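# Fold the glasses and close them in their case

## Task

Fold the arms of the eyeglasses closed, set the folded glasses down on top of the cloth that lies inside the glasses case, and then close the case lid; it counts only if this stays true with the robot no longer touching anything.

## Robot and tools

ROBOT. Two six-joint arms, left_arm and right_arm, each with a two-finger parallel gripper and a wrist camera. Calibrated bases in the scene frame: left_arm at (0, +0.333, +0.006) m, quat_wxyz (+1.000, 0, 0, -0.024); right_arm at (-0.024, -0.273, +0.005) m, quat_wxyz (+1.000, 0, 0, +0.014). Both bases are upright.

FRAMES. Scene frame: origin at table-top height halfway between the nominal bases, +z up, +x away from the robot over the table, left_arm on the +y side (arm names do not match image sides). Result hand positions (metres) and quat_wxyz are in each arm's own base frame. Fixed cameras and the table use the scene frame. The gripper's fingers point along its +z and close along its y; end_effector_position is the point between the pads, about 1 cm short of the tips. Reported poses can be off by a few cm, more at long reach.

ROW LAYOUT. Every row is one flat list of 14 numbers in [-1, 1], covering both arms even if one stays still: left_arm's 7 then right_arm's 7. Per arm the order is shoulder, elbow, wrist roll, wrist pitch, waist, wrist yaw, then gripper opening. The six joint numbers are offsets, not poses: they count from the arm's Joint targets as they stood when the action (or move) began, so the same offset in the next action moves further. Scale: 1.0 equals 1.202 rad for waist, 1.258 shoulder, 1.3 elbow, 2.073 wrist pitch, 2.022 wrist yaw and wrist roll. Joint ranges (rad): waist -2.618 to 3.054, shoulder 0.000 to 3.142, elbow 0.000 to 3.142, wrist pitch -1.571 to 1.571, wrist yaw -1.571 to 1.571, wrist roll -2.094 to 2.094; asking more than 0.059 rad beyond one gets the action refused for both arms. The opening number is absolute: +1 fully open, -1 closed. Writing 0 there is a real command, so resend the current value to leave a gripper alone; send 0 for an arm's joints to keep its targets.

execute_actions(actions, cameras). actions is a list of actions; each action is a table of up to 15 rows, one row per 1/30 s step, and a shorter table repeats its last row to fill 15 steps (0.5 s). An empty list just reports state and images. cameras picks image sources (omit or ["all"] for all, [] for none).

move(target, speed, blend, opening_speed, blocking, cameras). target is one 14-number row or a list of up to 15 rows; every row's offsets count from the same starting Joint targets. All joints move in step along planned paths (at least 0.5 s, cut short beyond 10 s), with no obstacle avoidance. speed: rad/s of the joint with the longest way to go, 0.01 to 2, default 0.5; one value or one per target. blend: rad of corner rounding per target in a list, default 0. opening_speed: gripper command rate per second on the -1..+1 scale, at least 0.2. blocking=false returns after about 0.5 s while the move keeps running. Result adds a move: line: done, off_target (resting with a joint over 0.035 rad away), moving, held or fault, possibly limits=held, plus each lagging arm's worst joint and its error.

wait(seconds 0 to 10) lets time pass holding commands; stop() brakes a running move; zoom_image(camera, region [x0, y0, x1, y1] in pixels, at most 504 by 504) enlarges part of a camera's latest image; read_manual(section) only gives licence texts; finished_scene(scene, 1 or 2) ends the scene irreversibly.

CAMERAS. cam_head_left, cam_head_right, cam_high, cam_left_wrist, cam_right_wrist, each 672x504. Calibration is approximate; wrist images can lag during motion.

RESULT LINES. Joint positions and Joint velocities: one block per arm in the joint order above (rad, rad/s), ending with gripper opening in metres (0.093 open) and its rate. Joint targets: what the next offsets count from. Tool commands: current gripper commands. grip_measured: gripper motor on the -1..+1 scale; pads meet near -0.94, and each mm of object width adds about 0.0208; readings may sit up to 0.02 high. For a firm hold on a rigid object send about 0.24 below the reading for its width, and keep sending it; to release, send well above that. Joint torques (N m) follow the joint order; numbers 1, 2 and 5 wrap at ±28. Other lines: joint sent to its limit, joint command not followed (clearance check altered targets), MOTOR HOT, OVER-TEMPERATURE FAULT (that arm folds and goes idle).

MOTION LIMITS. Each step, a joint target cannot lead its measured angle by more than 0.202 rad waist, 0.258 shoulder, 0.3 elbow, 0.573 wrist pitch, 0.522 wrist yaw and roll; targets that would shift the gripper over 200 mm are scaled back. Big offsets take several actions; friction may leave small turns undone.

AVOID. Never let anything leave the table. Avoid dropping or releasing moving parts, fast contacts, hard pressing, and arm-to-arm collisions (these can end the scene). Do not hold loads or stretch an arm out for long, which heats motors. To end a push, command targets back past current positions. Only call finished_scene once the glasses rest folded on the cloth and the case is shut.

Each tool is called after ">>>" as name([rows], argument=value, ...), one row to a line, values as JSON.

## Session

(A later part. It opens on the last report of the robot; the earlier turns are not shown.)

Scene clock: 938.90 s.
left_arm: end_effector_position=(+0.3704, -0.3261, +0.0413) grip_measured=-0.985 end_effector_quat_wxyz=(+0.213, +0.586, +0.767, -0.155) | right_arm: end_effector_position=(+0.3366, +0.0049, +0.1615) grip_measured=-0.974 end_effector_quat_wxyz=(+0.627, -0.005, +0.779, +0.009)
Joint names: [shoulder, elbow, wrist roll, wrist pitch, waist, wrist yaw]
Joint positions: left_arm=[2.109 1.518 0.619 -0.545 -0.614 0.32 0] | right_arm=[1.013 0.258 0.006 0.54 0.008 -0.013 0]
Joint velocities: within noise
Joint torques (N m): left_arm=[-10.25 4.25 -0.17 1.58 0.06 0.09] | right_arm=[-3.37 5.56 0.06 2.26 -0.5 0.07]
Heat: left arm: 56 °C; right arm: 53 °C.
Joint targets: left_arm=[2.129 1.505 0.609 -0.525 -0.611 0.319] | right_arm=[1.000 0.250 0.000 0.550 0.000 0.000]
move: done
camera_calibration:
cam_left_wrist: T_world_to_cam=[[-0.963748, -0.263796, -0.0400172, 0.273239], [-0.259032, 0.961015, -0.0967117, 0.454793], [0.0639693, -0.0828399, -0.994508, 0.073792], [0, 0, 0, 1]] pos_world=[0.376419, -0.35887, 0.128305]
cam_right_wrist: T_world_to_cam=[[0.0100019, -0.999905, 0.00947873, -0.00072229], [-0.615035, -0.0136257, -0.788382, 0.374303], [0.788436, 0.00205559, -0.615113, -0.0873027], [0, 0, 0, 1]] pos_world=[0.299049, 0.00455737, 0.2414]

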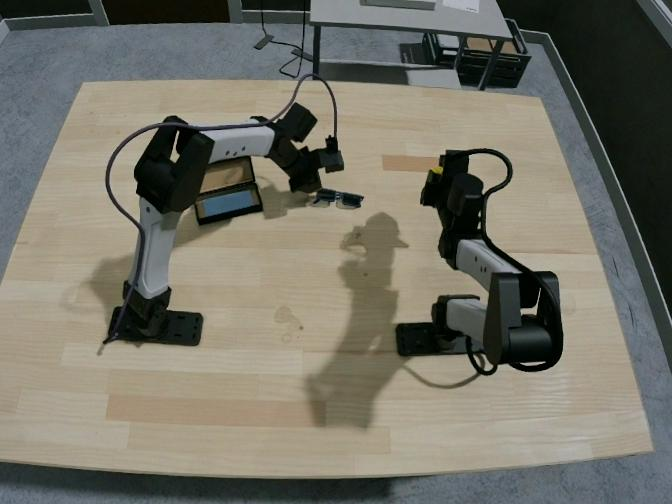

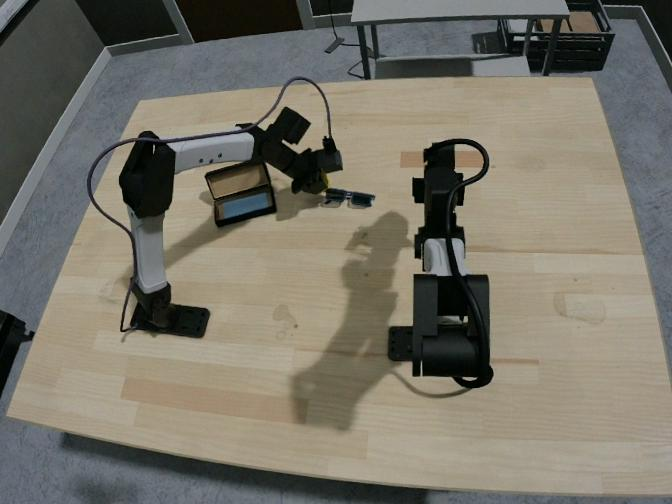

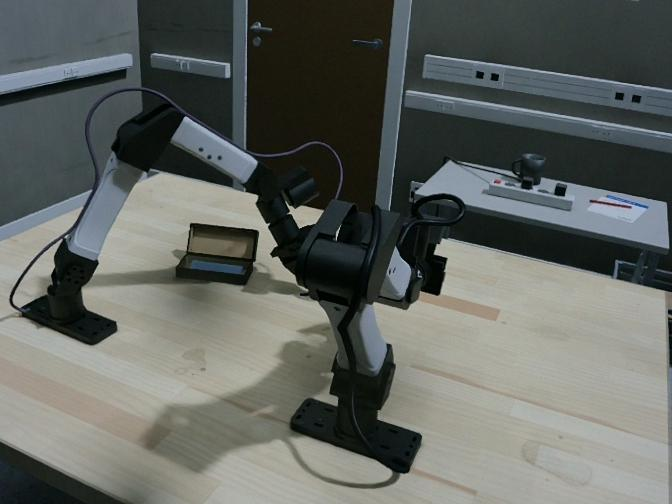

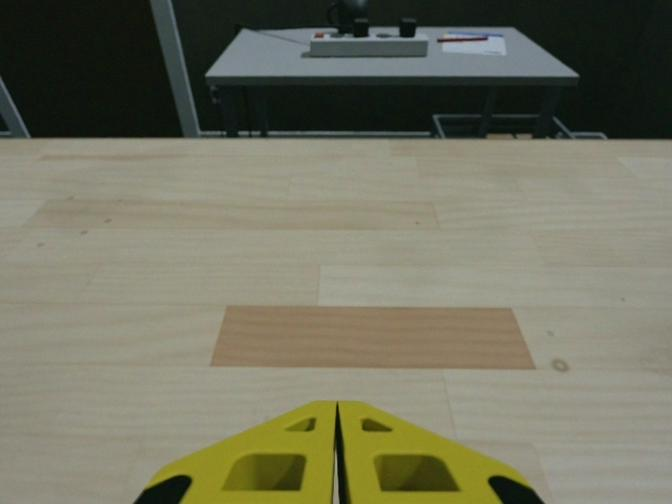

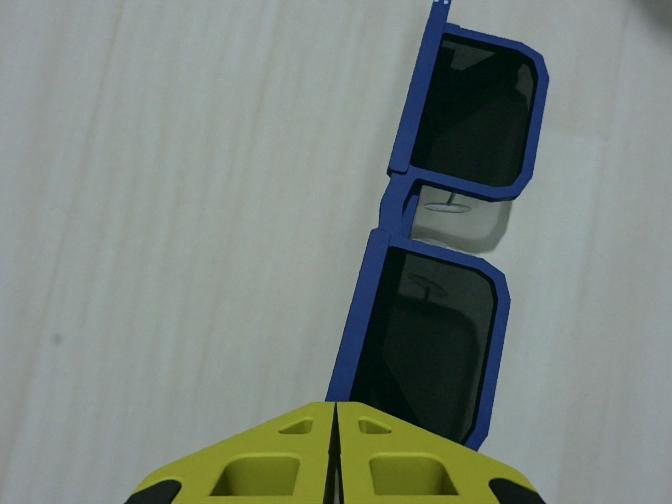

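>>> move([
  [0.0143,-0.0165,0,0.0195,0,0,-1,0,0,0,0,0,0,-1],
  [0.0316,-0.0332,0,0.0404,0,0,-1,0,0,0,0,0,0,-1],
], speed=0.06, blend=0.02, cameras=["cam_head_right","cam_head_left","cam_right_wrist"])

>>> zoom_image(camera="cam_head_right", region=[270, 140, 400, 230])

Scene clock: 949.43 s.
left_arm: end_effector_position=(+0.3742, -0.3288, +0.0209) grip_measured=-0.985 end_effector_quat_wxyz=(+0.222, +0.586, +0.764, -0.155) | right_arm: end_effector_position=(+0.3366, +0.0049, +0.1615) grip_measured=-0.974 end_effector_quat_wxyz=(+0.627, -0.005, +0.779, +0.009)
Joint names: [shoulder, elbow, wrist roll, wrist pitch, waist, wrist yaw]
Joint positions: left_arm=[2.144 1.478 0.619 -0.451 -0.614 0.32 0] | right_arm=[1.013 0.258 0.006 0.54 0.008 -0.013 0]
Joint velocities: within noise
Joint torques (N m): left_arm=[-9.92 3.9 -0.17 1.5 0.06 0.09] | right_arm=[-3.37 5.56 0.06 2.26 -0.51 0.07]
Heat: left arm: 55 °C; right arm: 53 °C.
Joint targets: left_arm=[2.169 1.462 0.609 -0.441 -0.611 0.319] | right_arm=[1.000 0.250 0.000 0.550 0.000 0.000]
move: done
camera_calibration:
cam_right_wrist: T_world_to_cam=[[0.0100019, -0.999905, 0.00947873, -0.00072229], [-0.615035, -0.0136257, -0.788382, 0.374303], [0.788436, 0.00205559, -0.615113, -0.0873027], [0, 0, 0, 1]] pos_world=[0.299049, 0.00455737, 0.2414]
Images, in order (width x height): cam_head_left 672x504, cam_head_right 672x504, cam_right_wrist 672x504.

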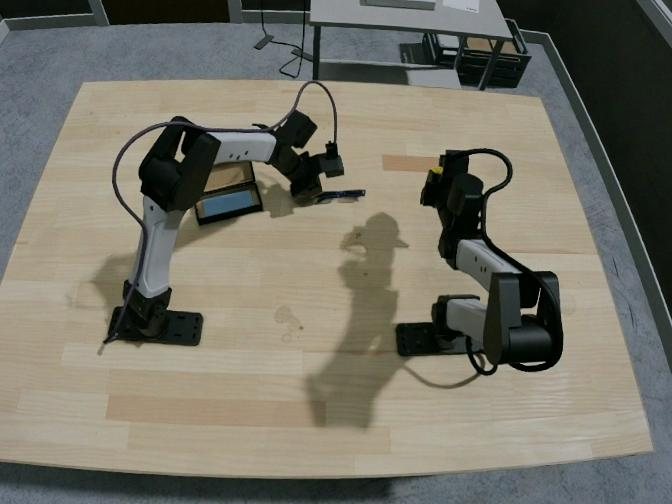

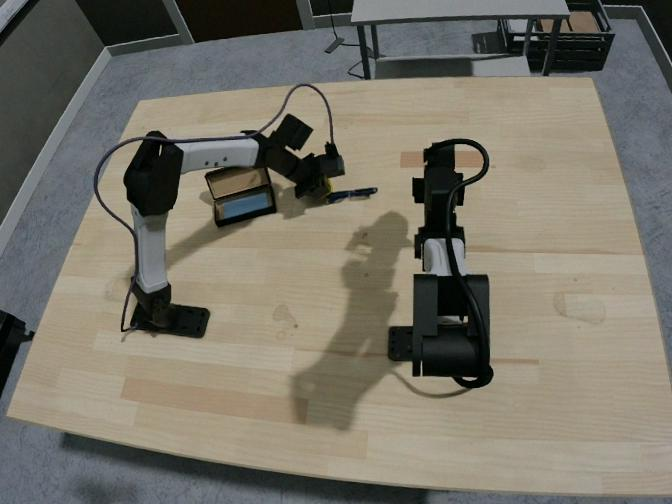

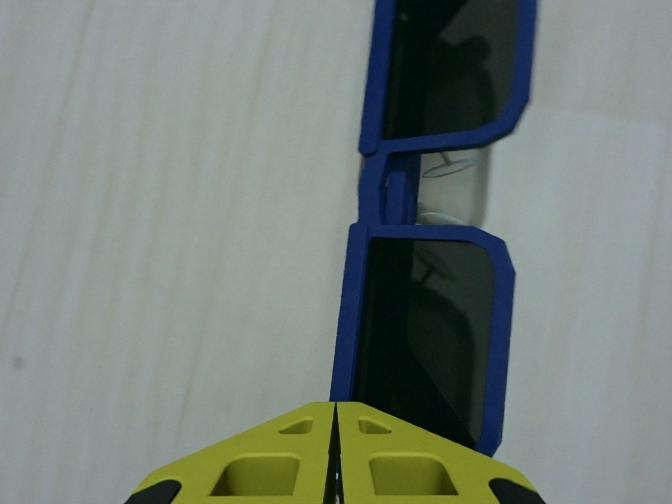

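Scaled by 3.877 from the camera's 672x504 image, which has a finer 960x720 frame.

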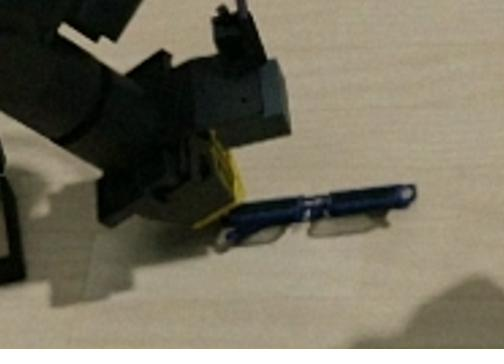

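>>> move(target=[0.0173,-0.0166,0,0.0209,0,0,-1,0,0,0,0,0,0,-1], speed=0.06, cameras=["cam_head_right","cam_head_left","cam_right_wrist"])

>>> zoom_image(camera="cam_head_right", region=[290, 160, 390, 220])

Scene clock: 957.97 s.
left_arm: end_effector_position=(+0.3768, -0.3315, +0.0183) grip_measured=-0.985 end_effector_quat_wxyz=(+0.234, +0.585, +0.761, -0.156) | right_arm: end_effector_position=(+0.3366, +0.0049, +0.1616) grip_measured=-0.974 end_effector_quat_wxyz=(+0.627, -0.005, +0.779, +0.009)
Joint names: [shoulder, elbow, wrist roll, wrist pitch, waist, wrist yaw]
Joint positions: left_arm=[2.148 1.462 0.618 -0.406 -0.614 0.324 0] | right_arm=[1.013 0.258 0.006 0.54 0.008 -0.013 0]
Joint velocities: within noise
Joint torques (N m): left_arm=[-8.17 3.44 -0.18 1.55 0.06 0.05] | right_arm=[-3.37 5.55 0.06 2.26 -0.49 0.08]
Heat: left arm: 54 °C; right arm: 53 °C.
Joint targets: left_arm=[2.191 1.440 0.609 -0.398 -0.611 0.319] | right_arm=[1.000 0.250 0.000 0.550 0.000 0.000]
move: off_target (left_arm); left_arm: the shoulder is farthest, 0.043 rad from its target
camera_calibration:
cam_right_wrist: T_world_to_cam=[[0.00999831, -0.999905, 0.0094795, -0.000722095], [-0.614734, -0.0136233, -0.788616, 0.374323], [0.788671, 0.00205746, -0.614812, -0.0873903], [0, 0, 0, 1]] pos_world=[0.299039, 0.00455729, 0.241476]
Images, in order (width x height): cam_head_left 672x504, cam_head_right 672x504, cam_right_wrist 672x504.

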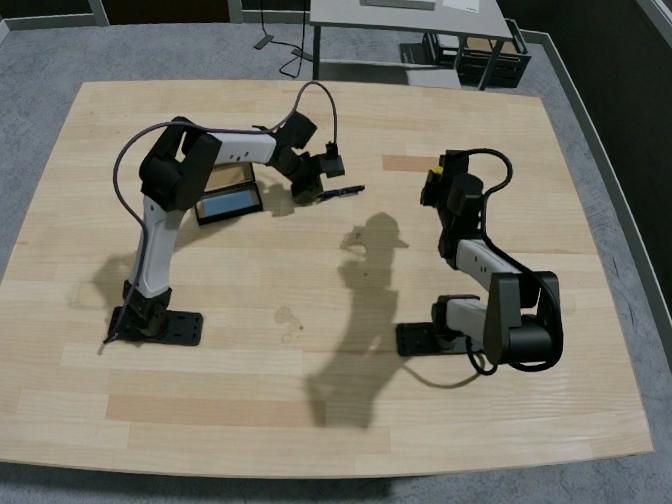

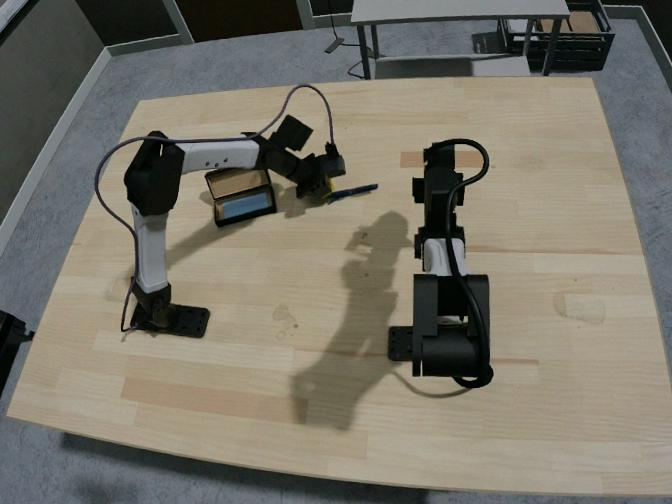

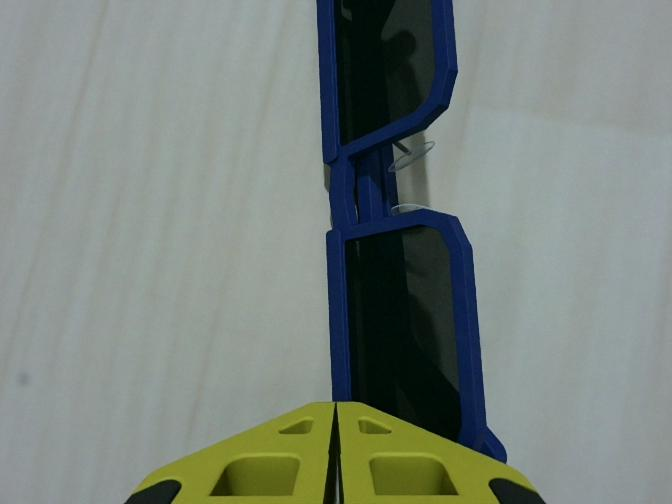

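Scaled by 5.040 from the camera's 672x504 image, which has a finer 960x720 frame.

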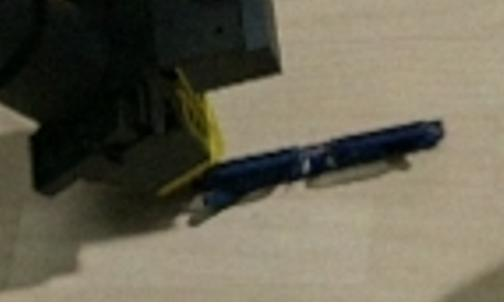

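>>> move(target=[-0.25,0.05,0,-0.03,0.0,0,-1,0,0,0,0,0,0,-1], speed=0.3)

>>> zoom_image(camera="cam_head_right", region=[290, 160, 390, 220])

>>> zoom_image(camera="cam_head_left", region=[290, 160, 390, 220])

Scene clock: 964.97 s.
left_arm: end_effector_position=(+0.3796, -0.3334, +0.1285) grip_measured=-0.985 end_effector_quat_wxyz=(+0.326, +0.582, +0.730, -0.152) | right_arm: end_effector_position=(+0.3366, +0.0049, +0.1616) grip_measured=-0.974 end_effector_quat_wxyz=(+0.627, -0.005, +0.779, +0.009)
Joint names: [shoulder, elbow, wrist roll, wrist pitch, waist, wrist yaw]
Joint positions: left_arm=[1.917 1.475 0.617 -0.456 -0.614 0.324 0] | right_arm=[1.013 0.258 0.006 0.54 0.008 -0.013 0]
Joint velocities: within noise
Joint torques (N m): left_arm=[-15.15 8.24 -0.16 1.72 0.06 0.03] | right_arm=[-3.36 5.56 0.06 2.26 -0.5 0.07]
Heat: left arm: 54 °C; right arm: 52 °C.
Joint targets: left_arm=[1.876 1.505 0.609 -0.460 -0.611 0.319] | right_arm=[1.000 0.250 0.000 0.550 0.000 0.000]
move: off_target (left_arm); left_arm: the shoulder is farthest, 0.041 rad from its target
camera_calibration:
cam_left_wrist: T_world_to_cam=[[-0.942295, -0.279041, -0.184976, 0.289016], [-0.22247, 0.934798, -0.276875, 0.473103], [0.250175, -0.219747, -0.942934, 0.0363728], [0, 0, 0, 1]] pos_world=[0.36849, -0.353615, 0.218749]
cam_right_wrist: T_world_to_cam=[[0.00999831, -0.999905, 0.0094795, -0.000722095], [-0.614734, -0.0136233, -0.788616, 0.374323], [0.788671, 0.00205746, -0.614812, -0.0873903], [0, 0, 0, 1]] pos_world=[0.299039, 0.00455729, 0.241476]

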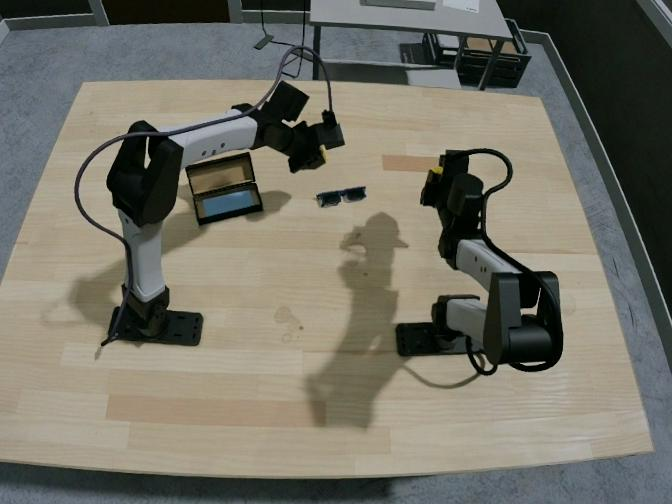

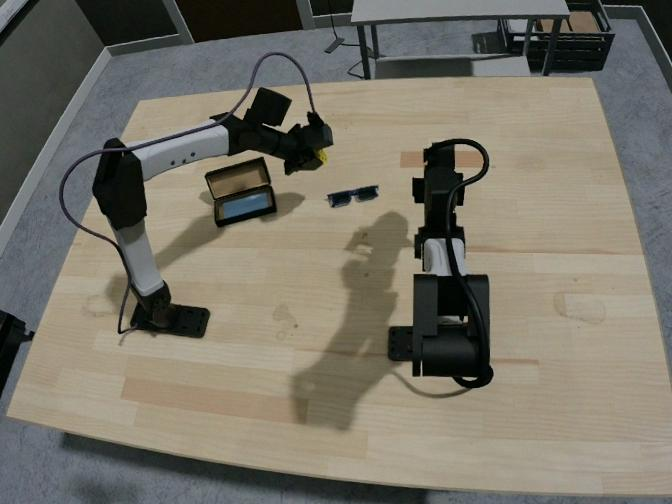

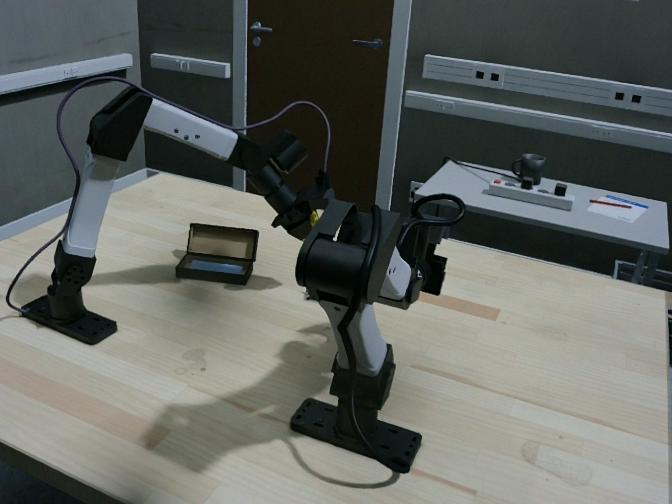

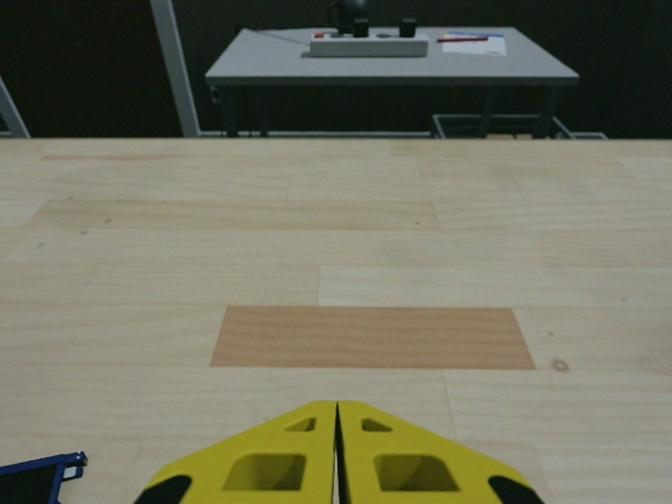

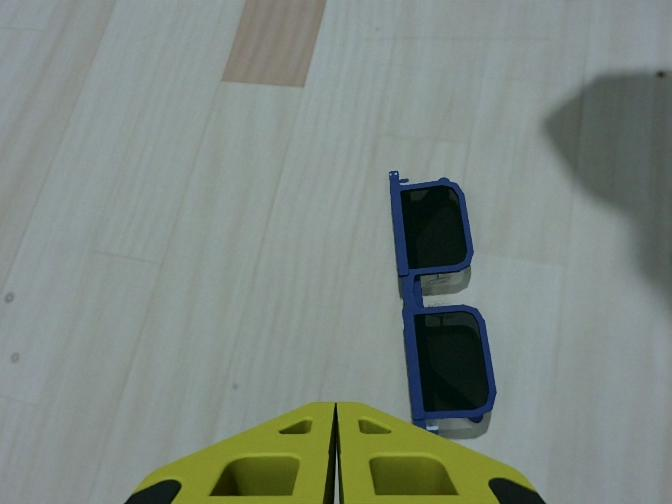

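Scaled by 5.040 from the camera's 672x504 image, which has a finer 960x720 frame.

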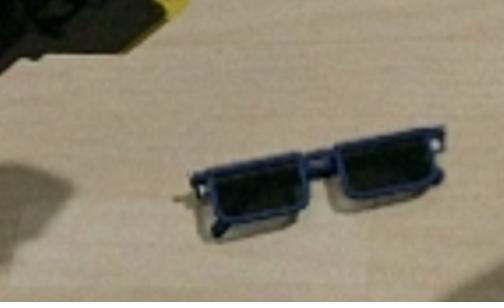

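Scaled by 5.040 from the camera's 672x504 image, which has a finer 960x720 frame.

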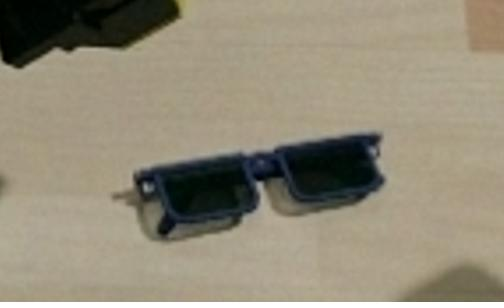

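>>> move(target=[0.337,0.3885,-0.0707,-0.2767,-0.1121,-0.0987,0.4,0,0,0,0,0,0,-1], speed=0.5, opening_speed=1.5, cameras=["cam_head_right","cam_right_wrist"])

Scene clock: 1028.50 s.
left_arm: end_effector_position=(+0.3538, -0.3554, +0.0626) grip_measured=+0.398 end_effector_quat_wxyz=(+0.109, +0.574, +0.808, -0.081) | right_arm: end_effector_position=(+0.3366, +0.0049, +0.1616) grip_measured=-0.974 end_effector_quat_wxyz=(+0.627, -0.005, +0.779, +0.009)
Joint names: [shoulder, elbow, wrist roll, wrist pitch, waist, wrist yaw]
Joint positions: left_arm=[2.282 1.976 0.477 -1.026 -0.743 0.132 0.064] | right_arm=[1.013 0.258 0.006 0.54 0.008 -0.013 0]
Joint velocities: within noise
Joint torques (N m): left_arm=[-11.97 8.1 -0.18 0.93 -0.38 -0.12] | right_arm=[-3.37 5.55 0.06 2.26 -0.49 0.08]
Heat: left arm: 69 °C; right arm: 50 °C.
Joint targets: left_arm=[2.300 2.010 0.466 -1.033 -0.745 0.119] | right_arm=[1.000 0.250 0.000 0.550 0.000 0.000]
move: done
camera_calibration:
cam_right_wrist: T_world_to_cam=[[0.00999831, -0.999905, 0.0094795, -0.000722095], [-0.614734, -0.0136233, -0.788616, 0.374323], [0.788671, 0.00205746, -0.614812, -0.0873903], [0, 0, 0, 1]] pos_world=[0.299039, 0.00455729, 0.241476]
Images, in order (width x height): cam_head_right 672x504, cam_right_wrist 672x504.

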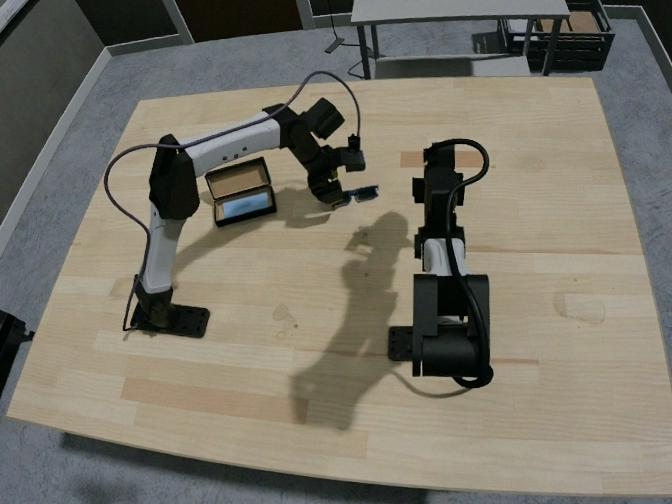

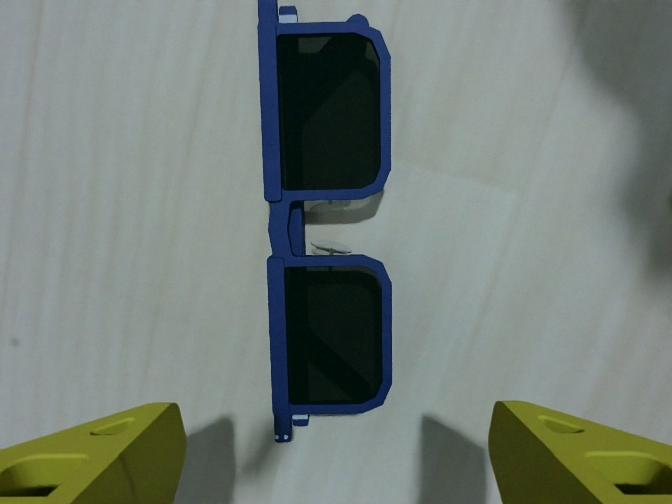

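>>> move(target=[0.0676,-0.0385,-0.0069,0.0646,-0.0108,-0.0012,0.2,0,0,0,0,0,0,-1], speed=0.15, opening_speed=1, cameras=["cam_head_right","cam_right_wrist"])

Scene clock: 1037.90 s.
left_arm: end_effector_position=(+0.3654, -0.3715, +0.0285) grip_measured=+0.202 end_effector_quat_wxyz=(+0.121, +0.572, +0.807, -0.082) | right_arm: end_effector_position=(+0.3366, +0.0049, +0.1616) grip_measured=-0.974 end_effector_quat_wxyz=(+0.627, -0.005, +0.779, +0.009)
Joint names: [shoulder, elbow, wrist roll, wrist pitch, waist, wrist yaw]
Joint positions: left_arm=[2.365 1.976 0.463 -0.918 -0.752 0.129 0.055] | right_arm=[1.013 0.258 0.006 0.54 0.008 -0.013 0]
Joint velocities: within noise
Joint torques (N m): left_arm=[-12.38 3.99 -0.17 1.22 -0.72 -0.14] | right_arm=[-3.37 5.56 0.06 2.26 -0.49 0.07]
Heat: left arm: 67 °C; right arm: 50 °C.
Joint targets: left_arm=[2.385 1.960 0.452 -0.899 -0.758 0.117] | right_arm=[1.000 0.250 0.000 0.550 0.000 0.000]
move: done
camera_calibration:
cam_right_wrist: T_world_to_cam=[[0.00999831, -0.999905, 0.0094795, -0.000722095], [-0.614734, -0.0136233, -0.788616, 0.374323], [0.788671, 0.00205746, -0.614812, -0.0873903], [0, 0, 0, 1]] pos_world=[0.299039, 0.00455729, 0.241476]
Images, in order (width x height): cam_head_right 672x504, cam_right_wrist 672x504.

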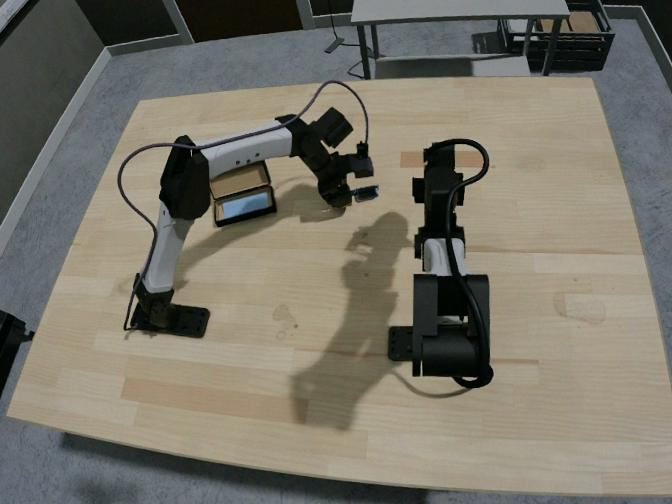

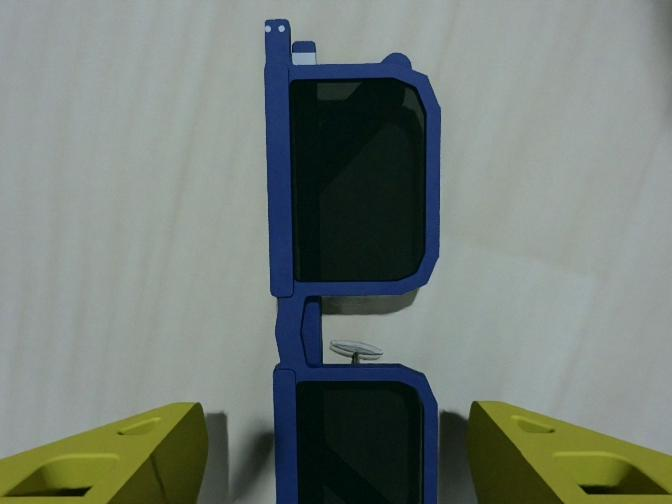

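>>> move(target=[0.0102,-0.0388,0,0.0285,-0.005,0,0.2,0,0,0,0,0,0,-1], speed=0.1, cameras=["cam_high","cam_right_wrist"])

Scene clock: 1049.00 s.
left_arm: end_effector_position=(+0.3617, -0.3720, +0.0097) grip_measured=+0.202 end_effector_quat_wxyz=(+0.118, +0.574, +0.806, -0.082) | right_arm: end_effector_position=(+0.3366, +0.0049, +0.1617) grip_measured=-0.974 end_effector_quat_wxyz=(+0.627, -0.005, +0.779, +0.009)
Joint names: [shoulder, elbow, wrist roll, wrist pitch, waist, wrist yaw]
Joint positions: left_arm=[2.377 1.923 0.463 -0.859 -0.758 0.129 0.055] | right_arm=[1.013 0.258 0.006 0.54 0.008 -0.013 0]
Joint velocities: within noise
Joint torques (N m): left_arm=[-12.23 4.14 -0.18 1.22 -0.7 -0.13] | right_arm=[-3.36 5.56 0.06 2.26 -0.49 0.08]
Heat: left arm: 65 °C; right arm: 50 °C.
Joint targets: left_arm=[2.398 1.910 0.452 -0.840 -0.764 0.117] | right_arm=[1.000 0.250 0.000 0.550 0.000 0.000]
move: done
camera_calibration:
cam_right_wrist: T_world_to_cam=[[0.0099947, -0.999905, 0.00948028, -0.0007219], [-0.614434, -0.0136209, -0.788851, 0.374343], [0.788905, 0.00205932, -0.614511, -0.0874779], [0, 0, 0, 1]] pos_world=[0.299028, 0.0045572, 0.241552]
Images, in order (width x height): cam_high 672x504, cam_right_wrist 672x504.

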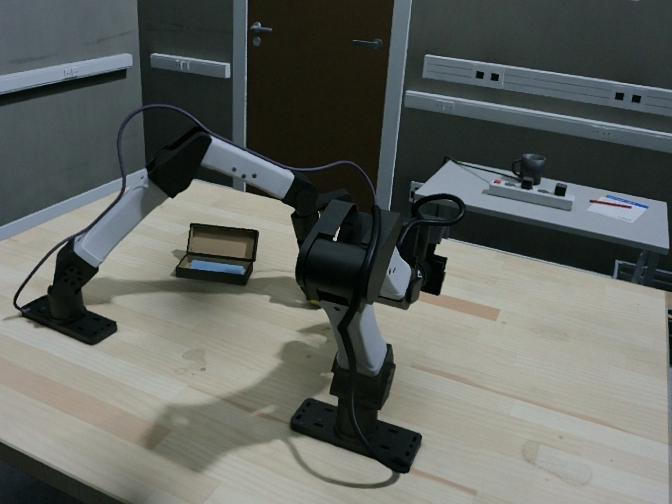

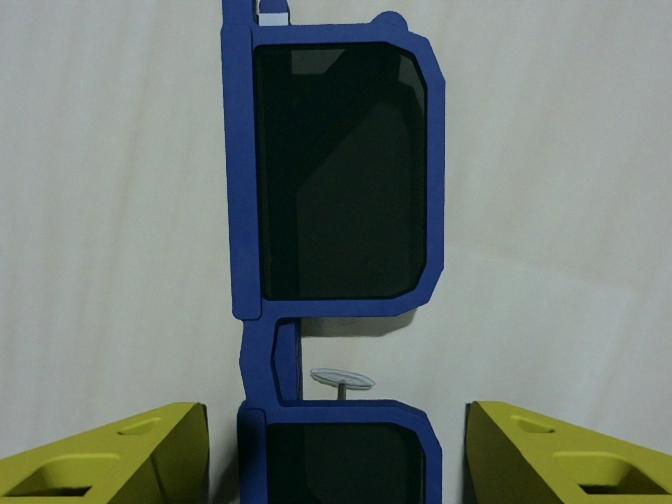

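>>> move(target=[0,0,0,-0.0215,0.0071,0,0.2,0,0,0,0,0,0,-1], speed=0.1, cameras=["cam_right_wrist"])

Scene clock: 1062.53 s.
left_arm: end_effector_position=(+0.3603, -0.3707, +0.0093) grip_measured=+0.202 end_effector_quat_wxyz=(+0.114, +0.574, +0.807, -0.082) | right_arm: end_effector_position=(+0.3366, +0.0049, +0.1617) grip_measured=-0.974 end_effector_quat_wxyz=(+0.627, -0.005, +0.779, +0.009)
Joint names: [shoulder, elbow, wrist roll, wrist pitch, waist, wrist yaw]
Joint positions: left_arm=[2.377 1.923 0.462 -0.867 -0.758 0.129 0.055] | right_arm=[1.013 0.258 0.006 0.54 0.008 -0.013 0]
Joint velocities: within noise
Joint torques (N m): left_arm=[-12.15 4.16 -0.16 0.84 -0.05 -0.13] | right_arm=[-3.37 5.55 0.06 2.26 -0.5 0.07]
Heat: left arm: 64 °C; right arm: 50 °C.
Joint targets: left_arm=[2.398 1.910 0.452 -0.885 -0.756 0.117] | right_arm=[1.000 0.250 0.000 0.550 0.000 0.000]
move: done
camera_calibration:
cam_right_wrist: T_world_to_cam=[[0.0099947, -0.999905, 0.00948028, -0.0007219], [-0.614434, -0.0136209, -0.788851, 0.374343], [0.788905, 0.00205932, -0.614511, -0.0874779], [0, 0, 0, 1]] pos_world=[0.299028, 0.0045572, 0.241552]
Images, in order (width x height): cam_right_wrist 672x504.

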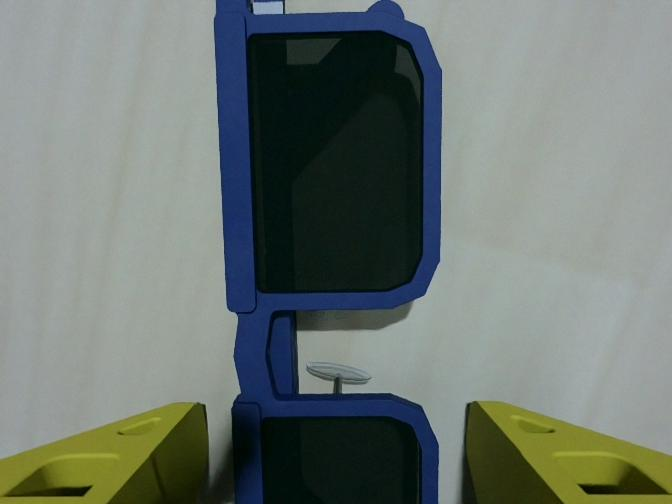

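>>> move(target=[0,0,0,-0.0193,0.003,0,0.2,0,0,0,0,0,0,-1], speed=0.1, cameras=["cam_right_wrist"])

Scene clock: 1067.43 s.
left_arm: end_effector_position=(+0.3589, -0.3694, +0.0088) grip_measured=+0.202 end_effector_quat_wxyz=(+0.109, +0.573, +0.808, -0.081) | right_arm: end_effector_position=(+0.3366, +0.0049, +0.1617) grip_measured=-0.974 end_effector_quat_wxyz=(+0.627, -0.005, +0.779, +0.009)
Joint names: [shoulder, elbow, wrist roll, wrist pitch, waist, wrist yaw]
Joint positions: left_arm=[2.377 1.923 0.461 -0.875 -0.758 0.129 0.055] | right_arm=[1.013 0.258 0.006 0.54 0.008 -0.013 0]
Joint velocities: within noise
Joint torques (N m): left_arm=[-12.18 4.19 -0.16 0.47 0.24 -0.12] | right_arm=[-3.36 5.56 0.06 2.26 -0.49 0.08]
Heat: left arm: 64 °C; right arm: 50 °C.
Joint targets: left_arm=[2.398 1.910 0.452 -0.925 -0.752 0.117] | right_arm=[1.000 0.250 0.000 0.550 0.000 0.000]
move: off_target (left_arm); left_arm: the wrist pitch is farthest, 0.050 rad from its target
camera_calibration:
cam_right_wrist: T_world_to_cam=[[0.0099947, -0.999905, 0.00948028, -0.0007219], [-0.614434, -0.0136209, -0.788851, 0.374343], [0.788905, 0.00205932, -0.614511, -0.0874779], [0, 0, 0, 1]] pos_world=[0.299028, 0.0045572, 0.241552]
Images, in order (width x height): cam_right_wrist 672x504.

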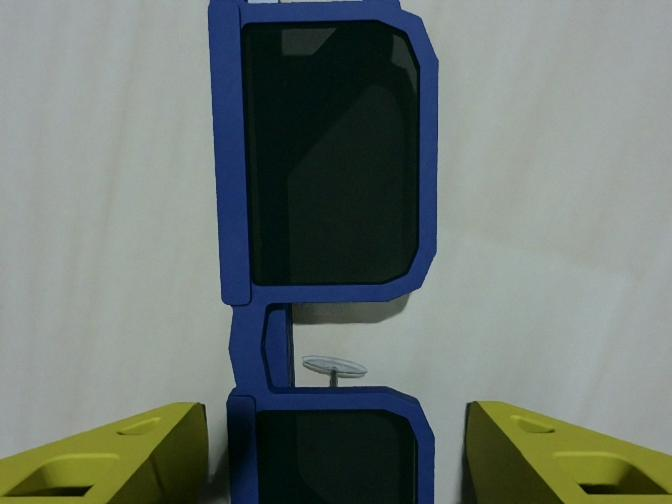

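>>> move(target=[0,0,0,0.0193,0,0,-0.35,0,0,0,0,0,0,-1], speed=0.1, opening_speed=0.3, cameras=["cam_right_wrist","cam_head_right"])

Scene clock: 1074.73 s.
left_arm: end_effector_position=(+0.3589, -0.3690, +0.0087) grip_measured=-0.333 end_effector_quat_wxyz=(+0.109, +0.573, +0.808, -0.080) | right_arm: end_effector_position=(+0.3366, +0.0049, +0.1617) grip_measured=-0.974 end_effector_quat_wxyz=(+0.627, -0.005, +0.779, +0.009)
Joint names: [shoulder, elbow, wrist roll, wrist pitch, waist, wrist yaw]
Joint positions: left_arm=[2.377 1.923 0.461 -0.876 -0.758 0.127 0.029] | right_arm=[1.013 0.258 0.006 0.54 0.008 -0.013 0]
Joint velocities: within noise
Joint torques (N m): left_arm=[-12.16 4.12 -0.16 0.9 0.2 -0.11] | right_arm=[-3.37 5.56 0.06 2.25 -0.5 0.08]
Heat: left arm: 64 °C; right arm: 50 °C.
Joint targets: left_arm=[2.398 1.910 0.452 -0.885 -0.752 0.117] | right_arm=[1.000 0.250 0.000 0.550 0.000 0.000]
move: done
camera_calibration:
cam_right_wrist: T_world_to_cam=[[0.0099947, -0.999905, 0.00948028, -0.0007219], [-0.614434, -0.0136209, -0.788851, 0.374343], [0.788905, 0.00205932, -0.614511, -0.0874779], [0, 0, 0, 1]] pos_world=[0.299028, 0.0045572, 0.241552]
Images, in order (width x height): cam_head_right 672x504, cam_right_wrist 672x504.

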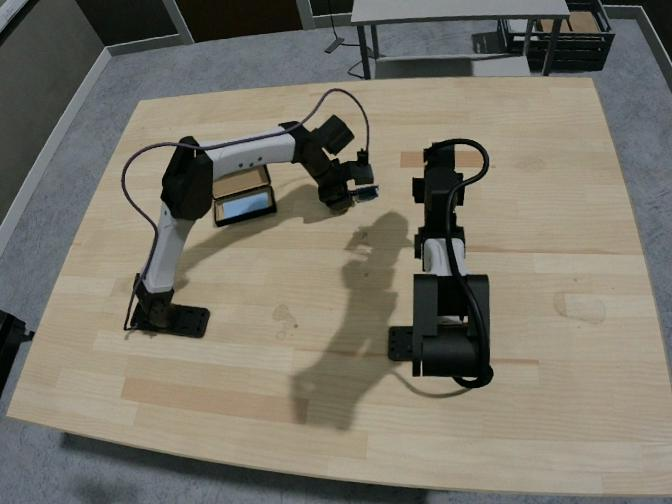

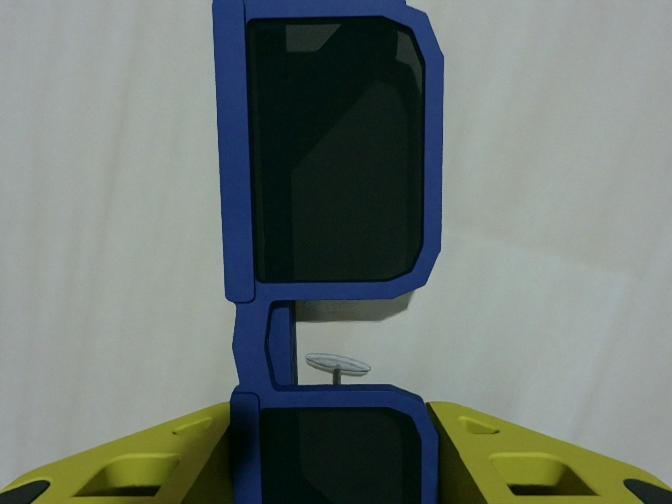

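>>> move([
  [0,0,0,0,0,0,-0.5,0,0,0,0,0,0,-1],
  [-0.22,0,0,-0.06,0,0,-0.5,0,0,0,0,0,0,-1],
], speed=0.25, opening_speed=0.3)

>>> zoom_image(camera="cam_high", region=[160, 180, 400, 330])

>>> zoom_image(camera="cam_head_right", region=[190, 120, 400, 240])

Scene clock: 1084.80 s.
left_arm: end_effector_position=(+0.3459, -0.3568, +0.0999) grip_measured=-0.348 end_effector_quat_wxyz=(+0.146, +0.572, +0.802, -0.085) | right_arm: end_effector_position=(+0.3366, +0.0049, +0.1617) grip_measured=-0.974 end_effector_quat_wxyz=(+0.627, -0.005, +0.779, +0.009)
Joint names: [shoulder, elbow, wrist roll, wrist pitch, waist, wrist yaw]
Joint positions: left_arm=[2.172 1.923 0.461 -1.005 -0.758 0.127 0.028] | right_arm=[1.013 0.258 0.006 0.54 0.008 -0.013 0]
Joint velocities: within noise
Joint torques (N m): left_arm=[-17.98 4.31 -0.17 1.12 0.24 -0.11] | right_arm=[-3.36 5.55 0.06 2.25 -0.5 0.07]
Heat: left arm: 64 °C; right arm: 51 °C.
Joint targets: left_arm=[2.121 1.910 0.452 -1.010 -0.752 0.117] | right_arm=[1.000 0.250 0.000 0.550 0.000 0.000]
move: off_target (left_arm); left_arm: the shoulder is farthest, 0.051 rad from its target
camera_calibration:
cam_left_wrist: T_world_to_cam=[[-0.944784, -0.322669, -0.057168, 0.218043], [-0.326945, 0.93996, 0.097885, 0.480117], [0.0221512, 0.111171, -0.993554, 0.214626], [0, 0, 0, 1]] pos_world=[0.358221, -0.404795, 0.178711]
cam_right_wrist: T_world_to_cam=[[0.0099947, -0.999905, 0.00948028, -0.0007219], [-0.614434, -0.0136209, -0.788851, 0.374343], [0.788905, 0.00205932, -0.614511, -0.0874779], [0, 0, 0, 1]] pos_world=[0.299028, 0.0045572, 0.241552]

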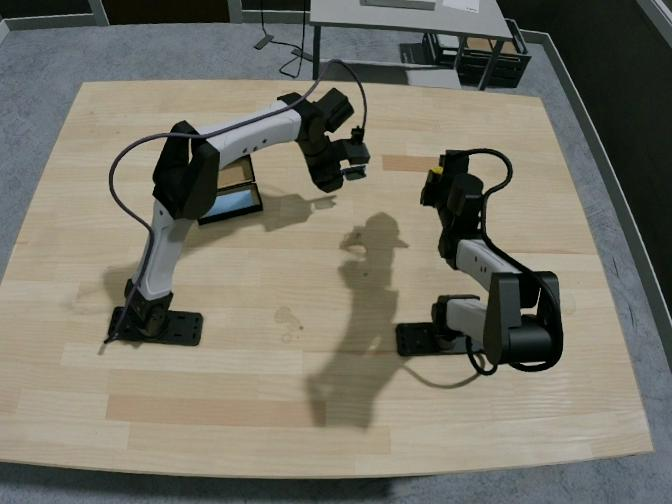

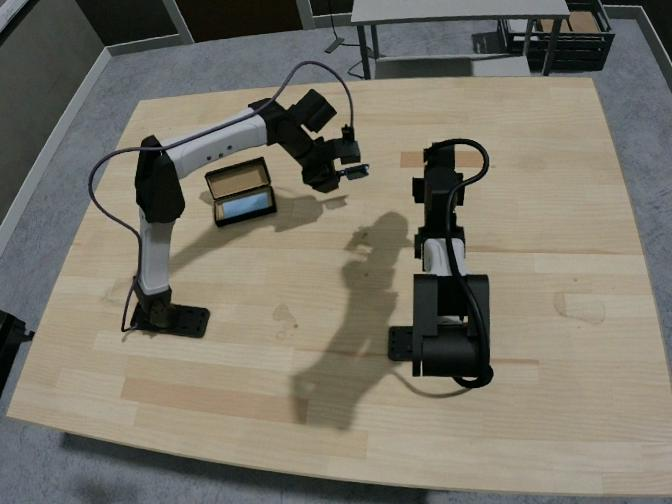

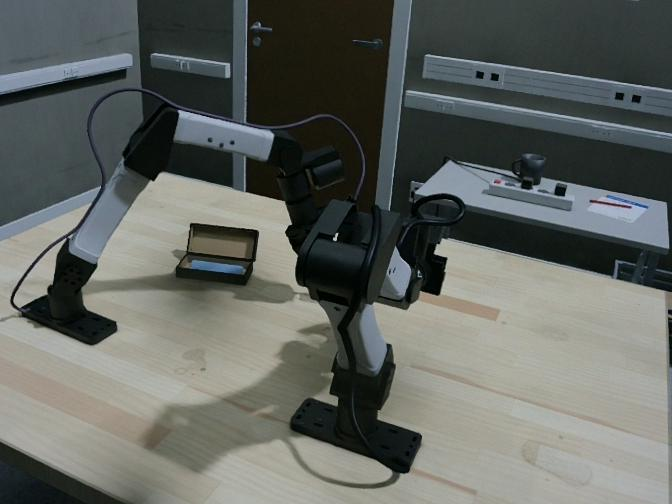

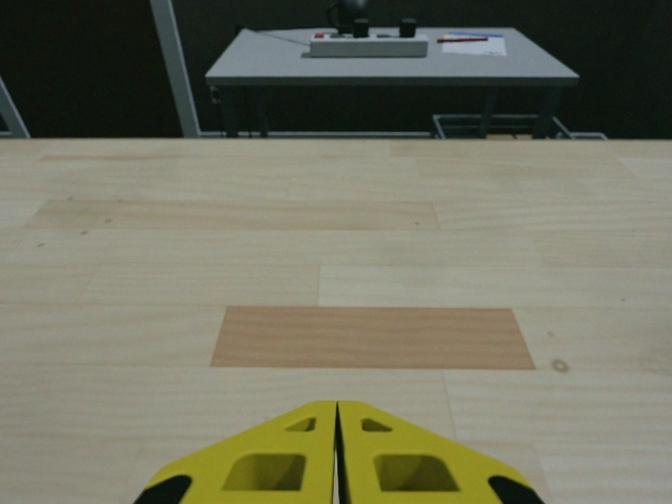

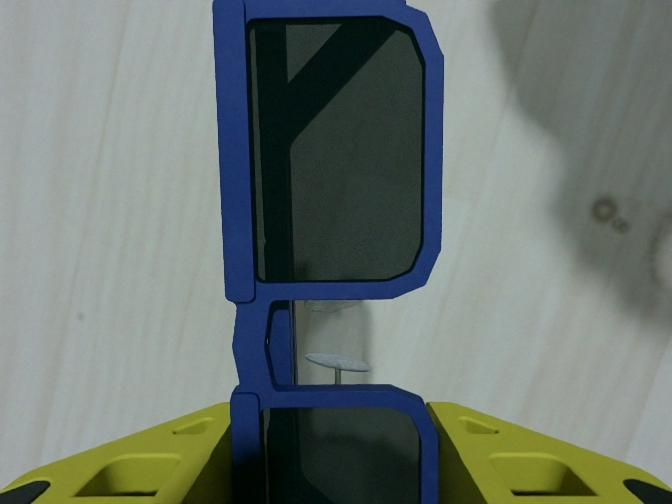

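Scaled by 2.100 from the camera's 672x504 image, which has a finer 960x720 frame.

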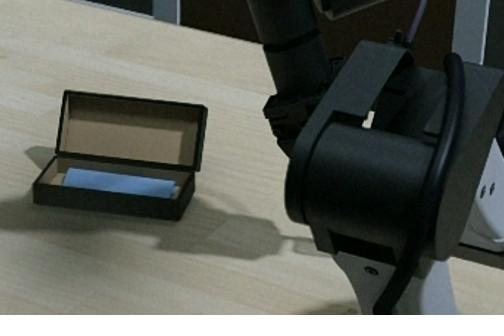

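Scaled by 2.400 from the camera's 672x504 image, which has a finer 960x720 frame.

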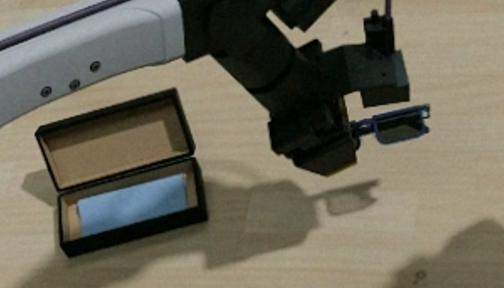

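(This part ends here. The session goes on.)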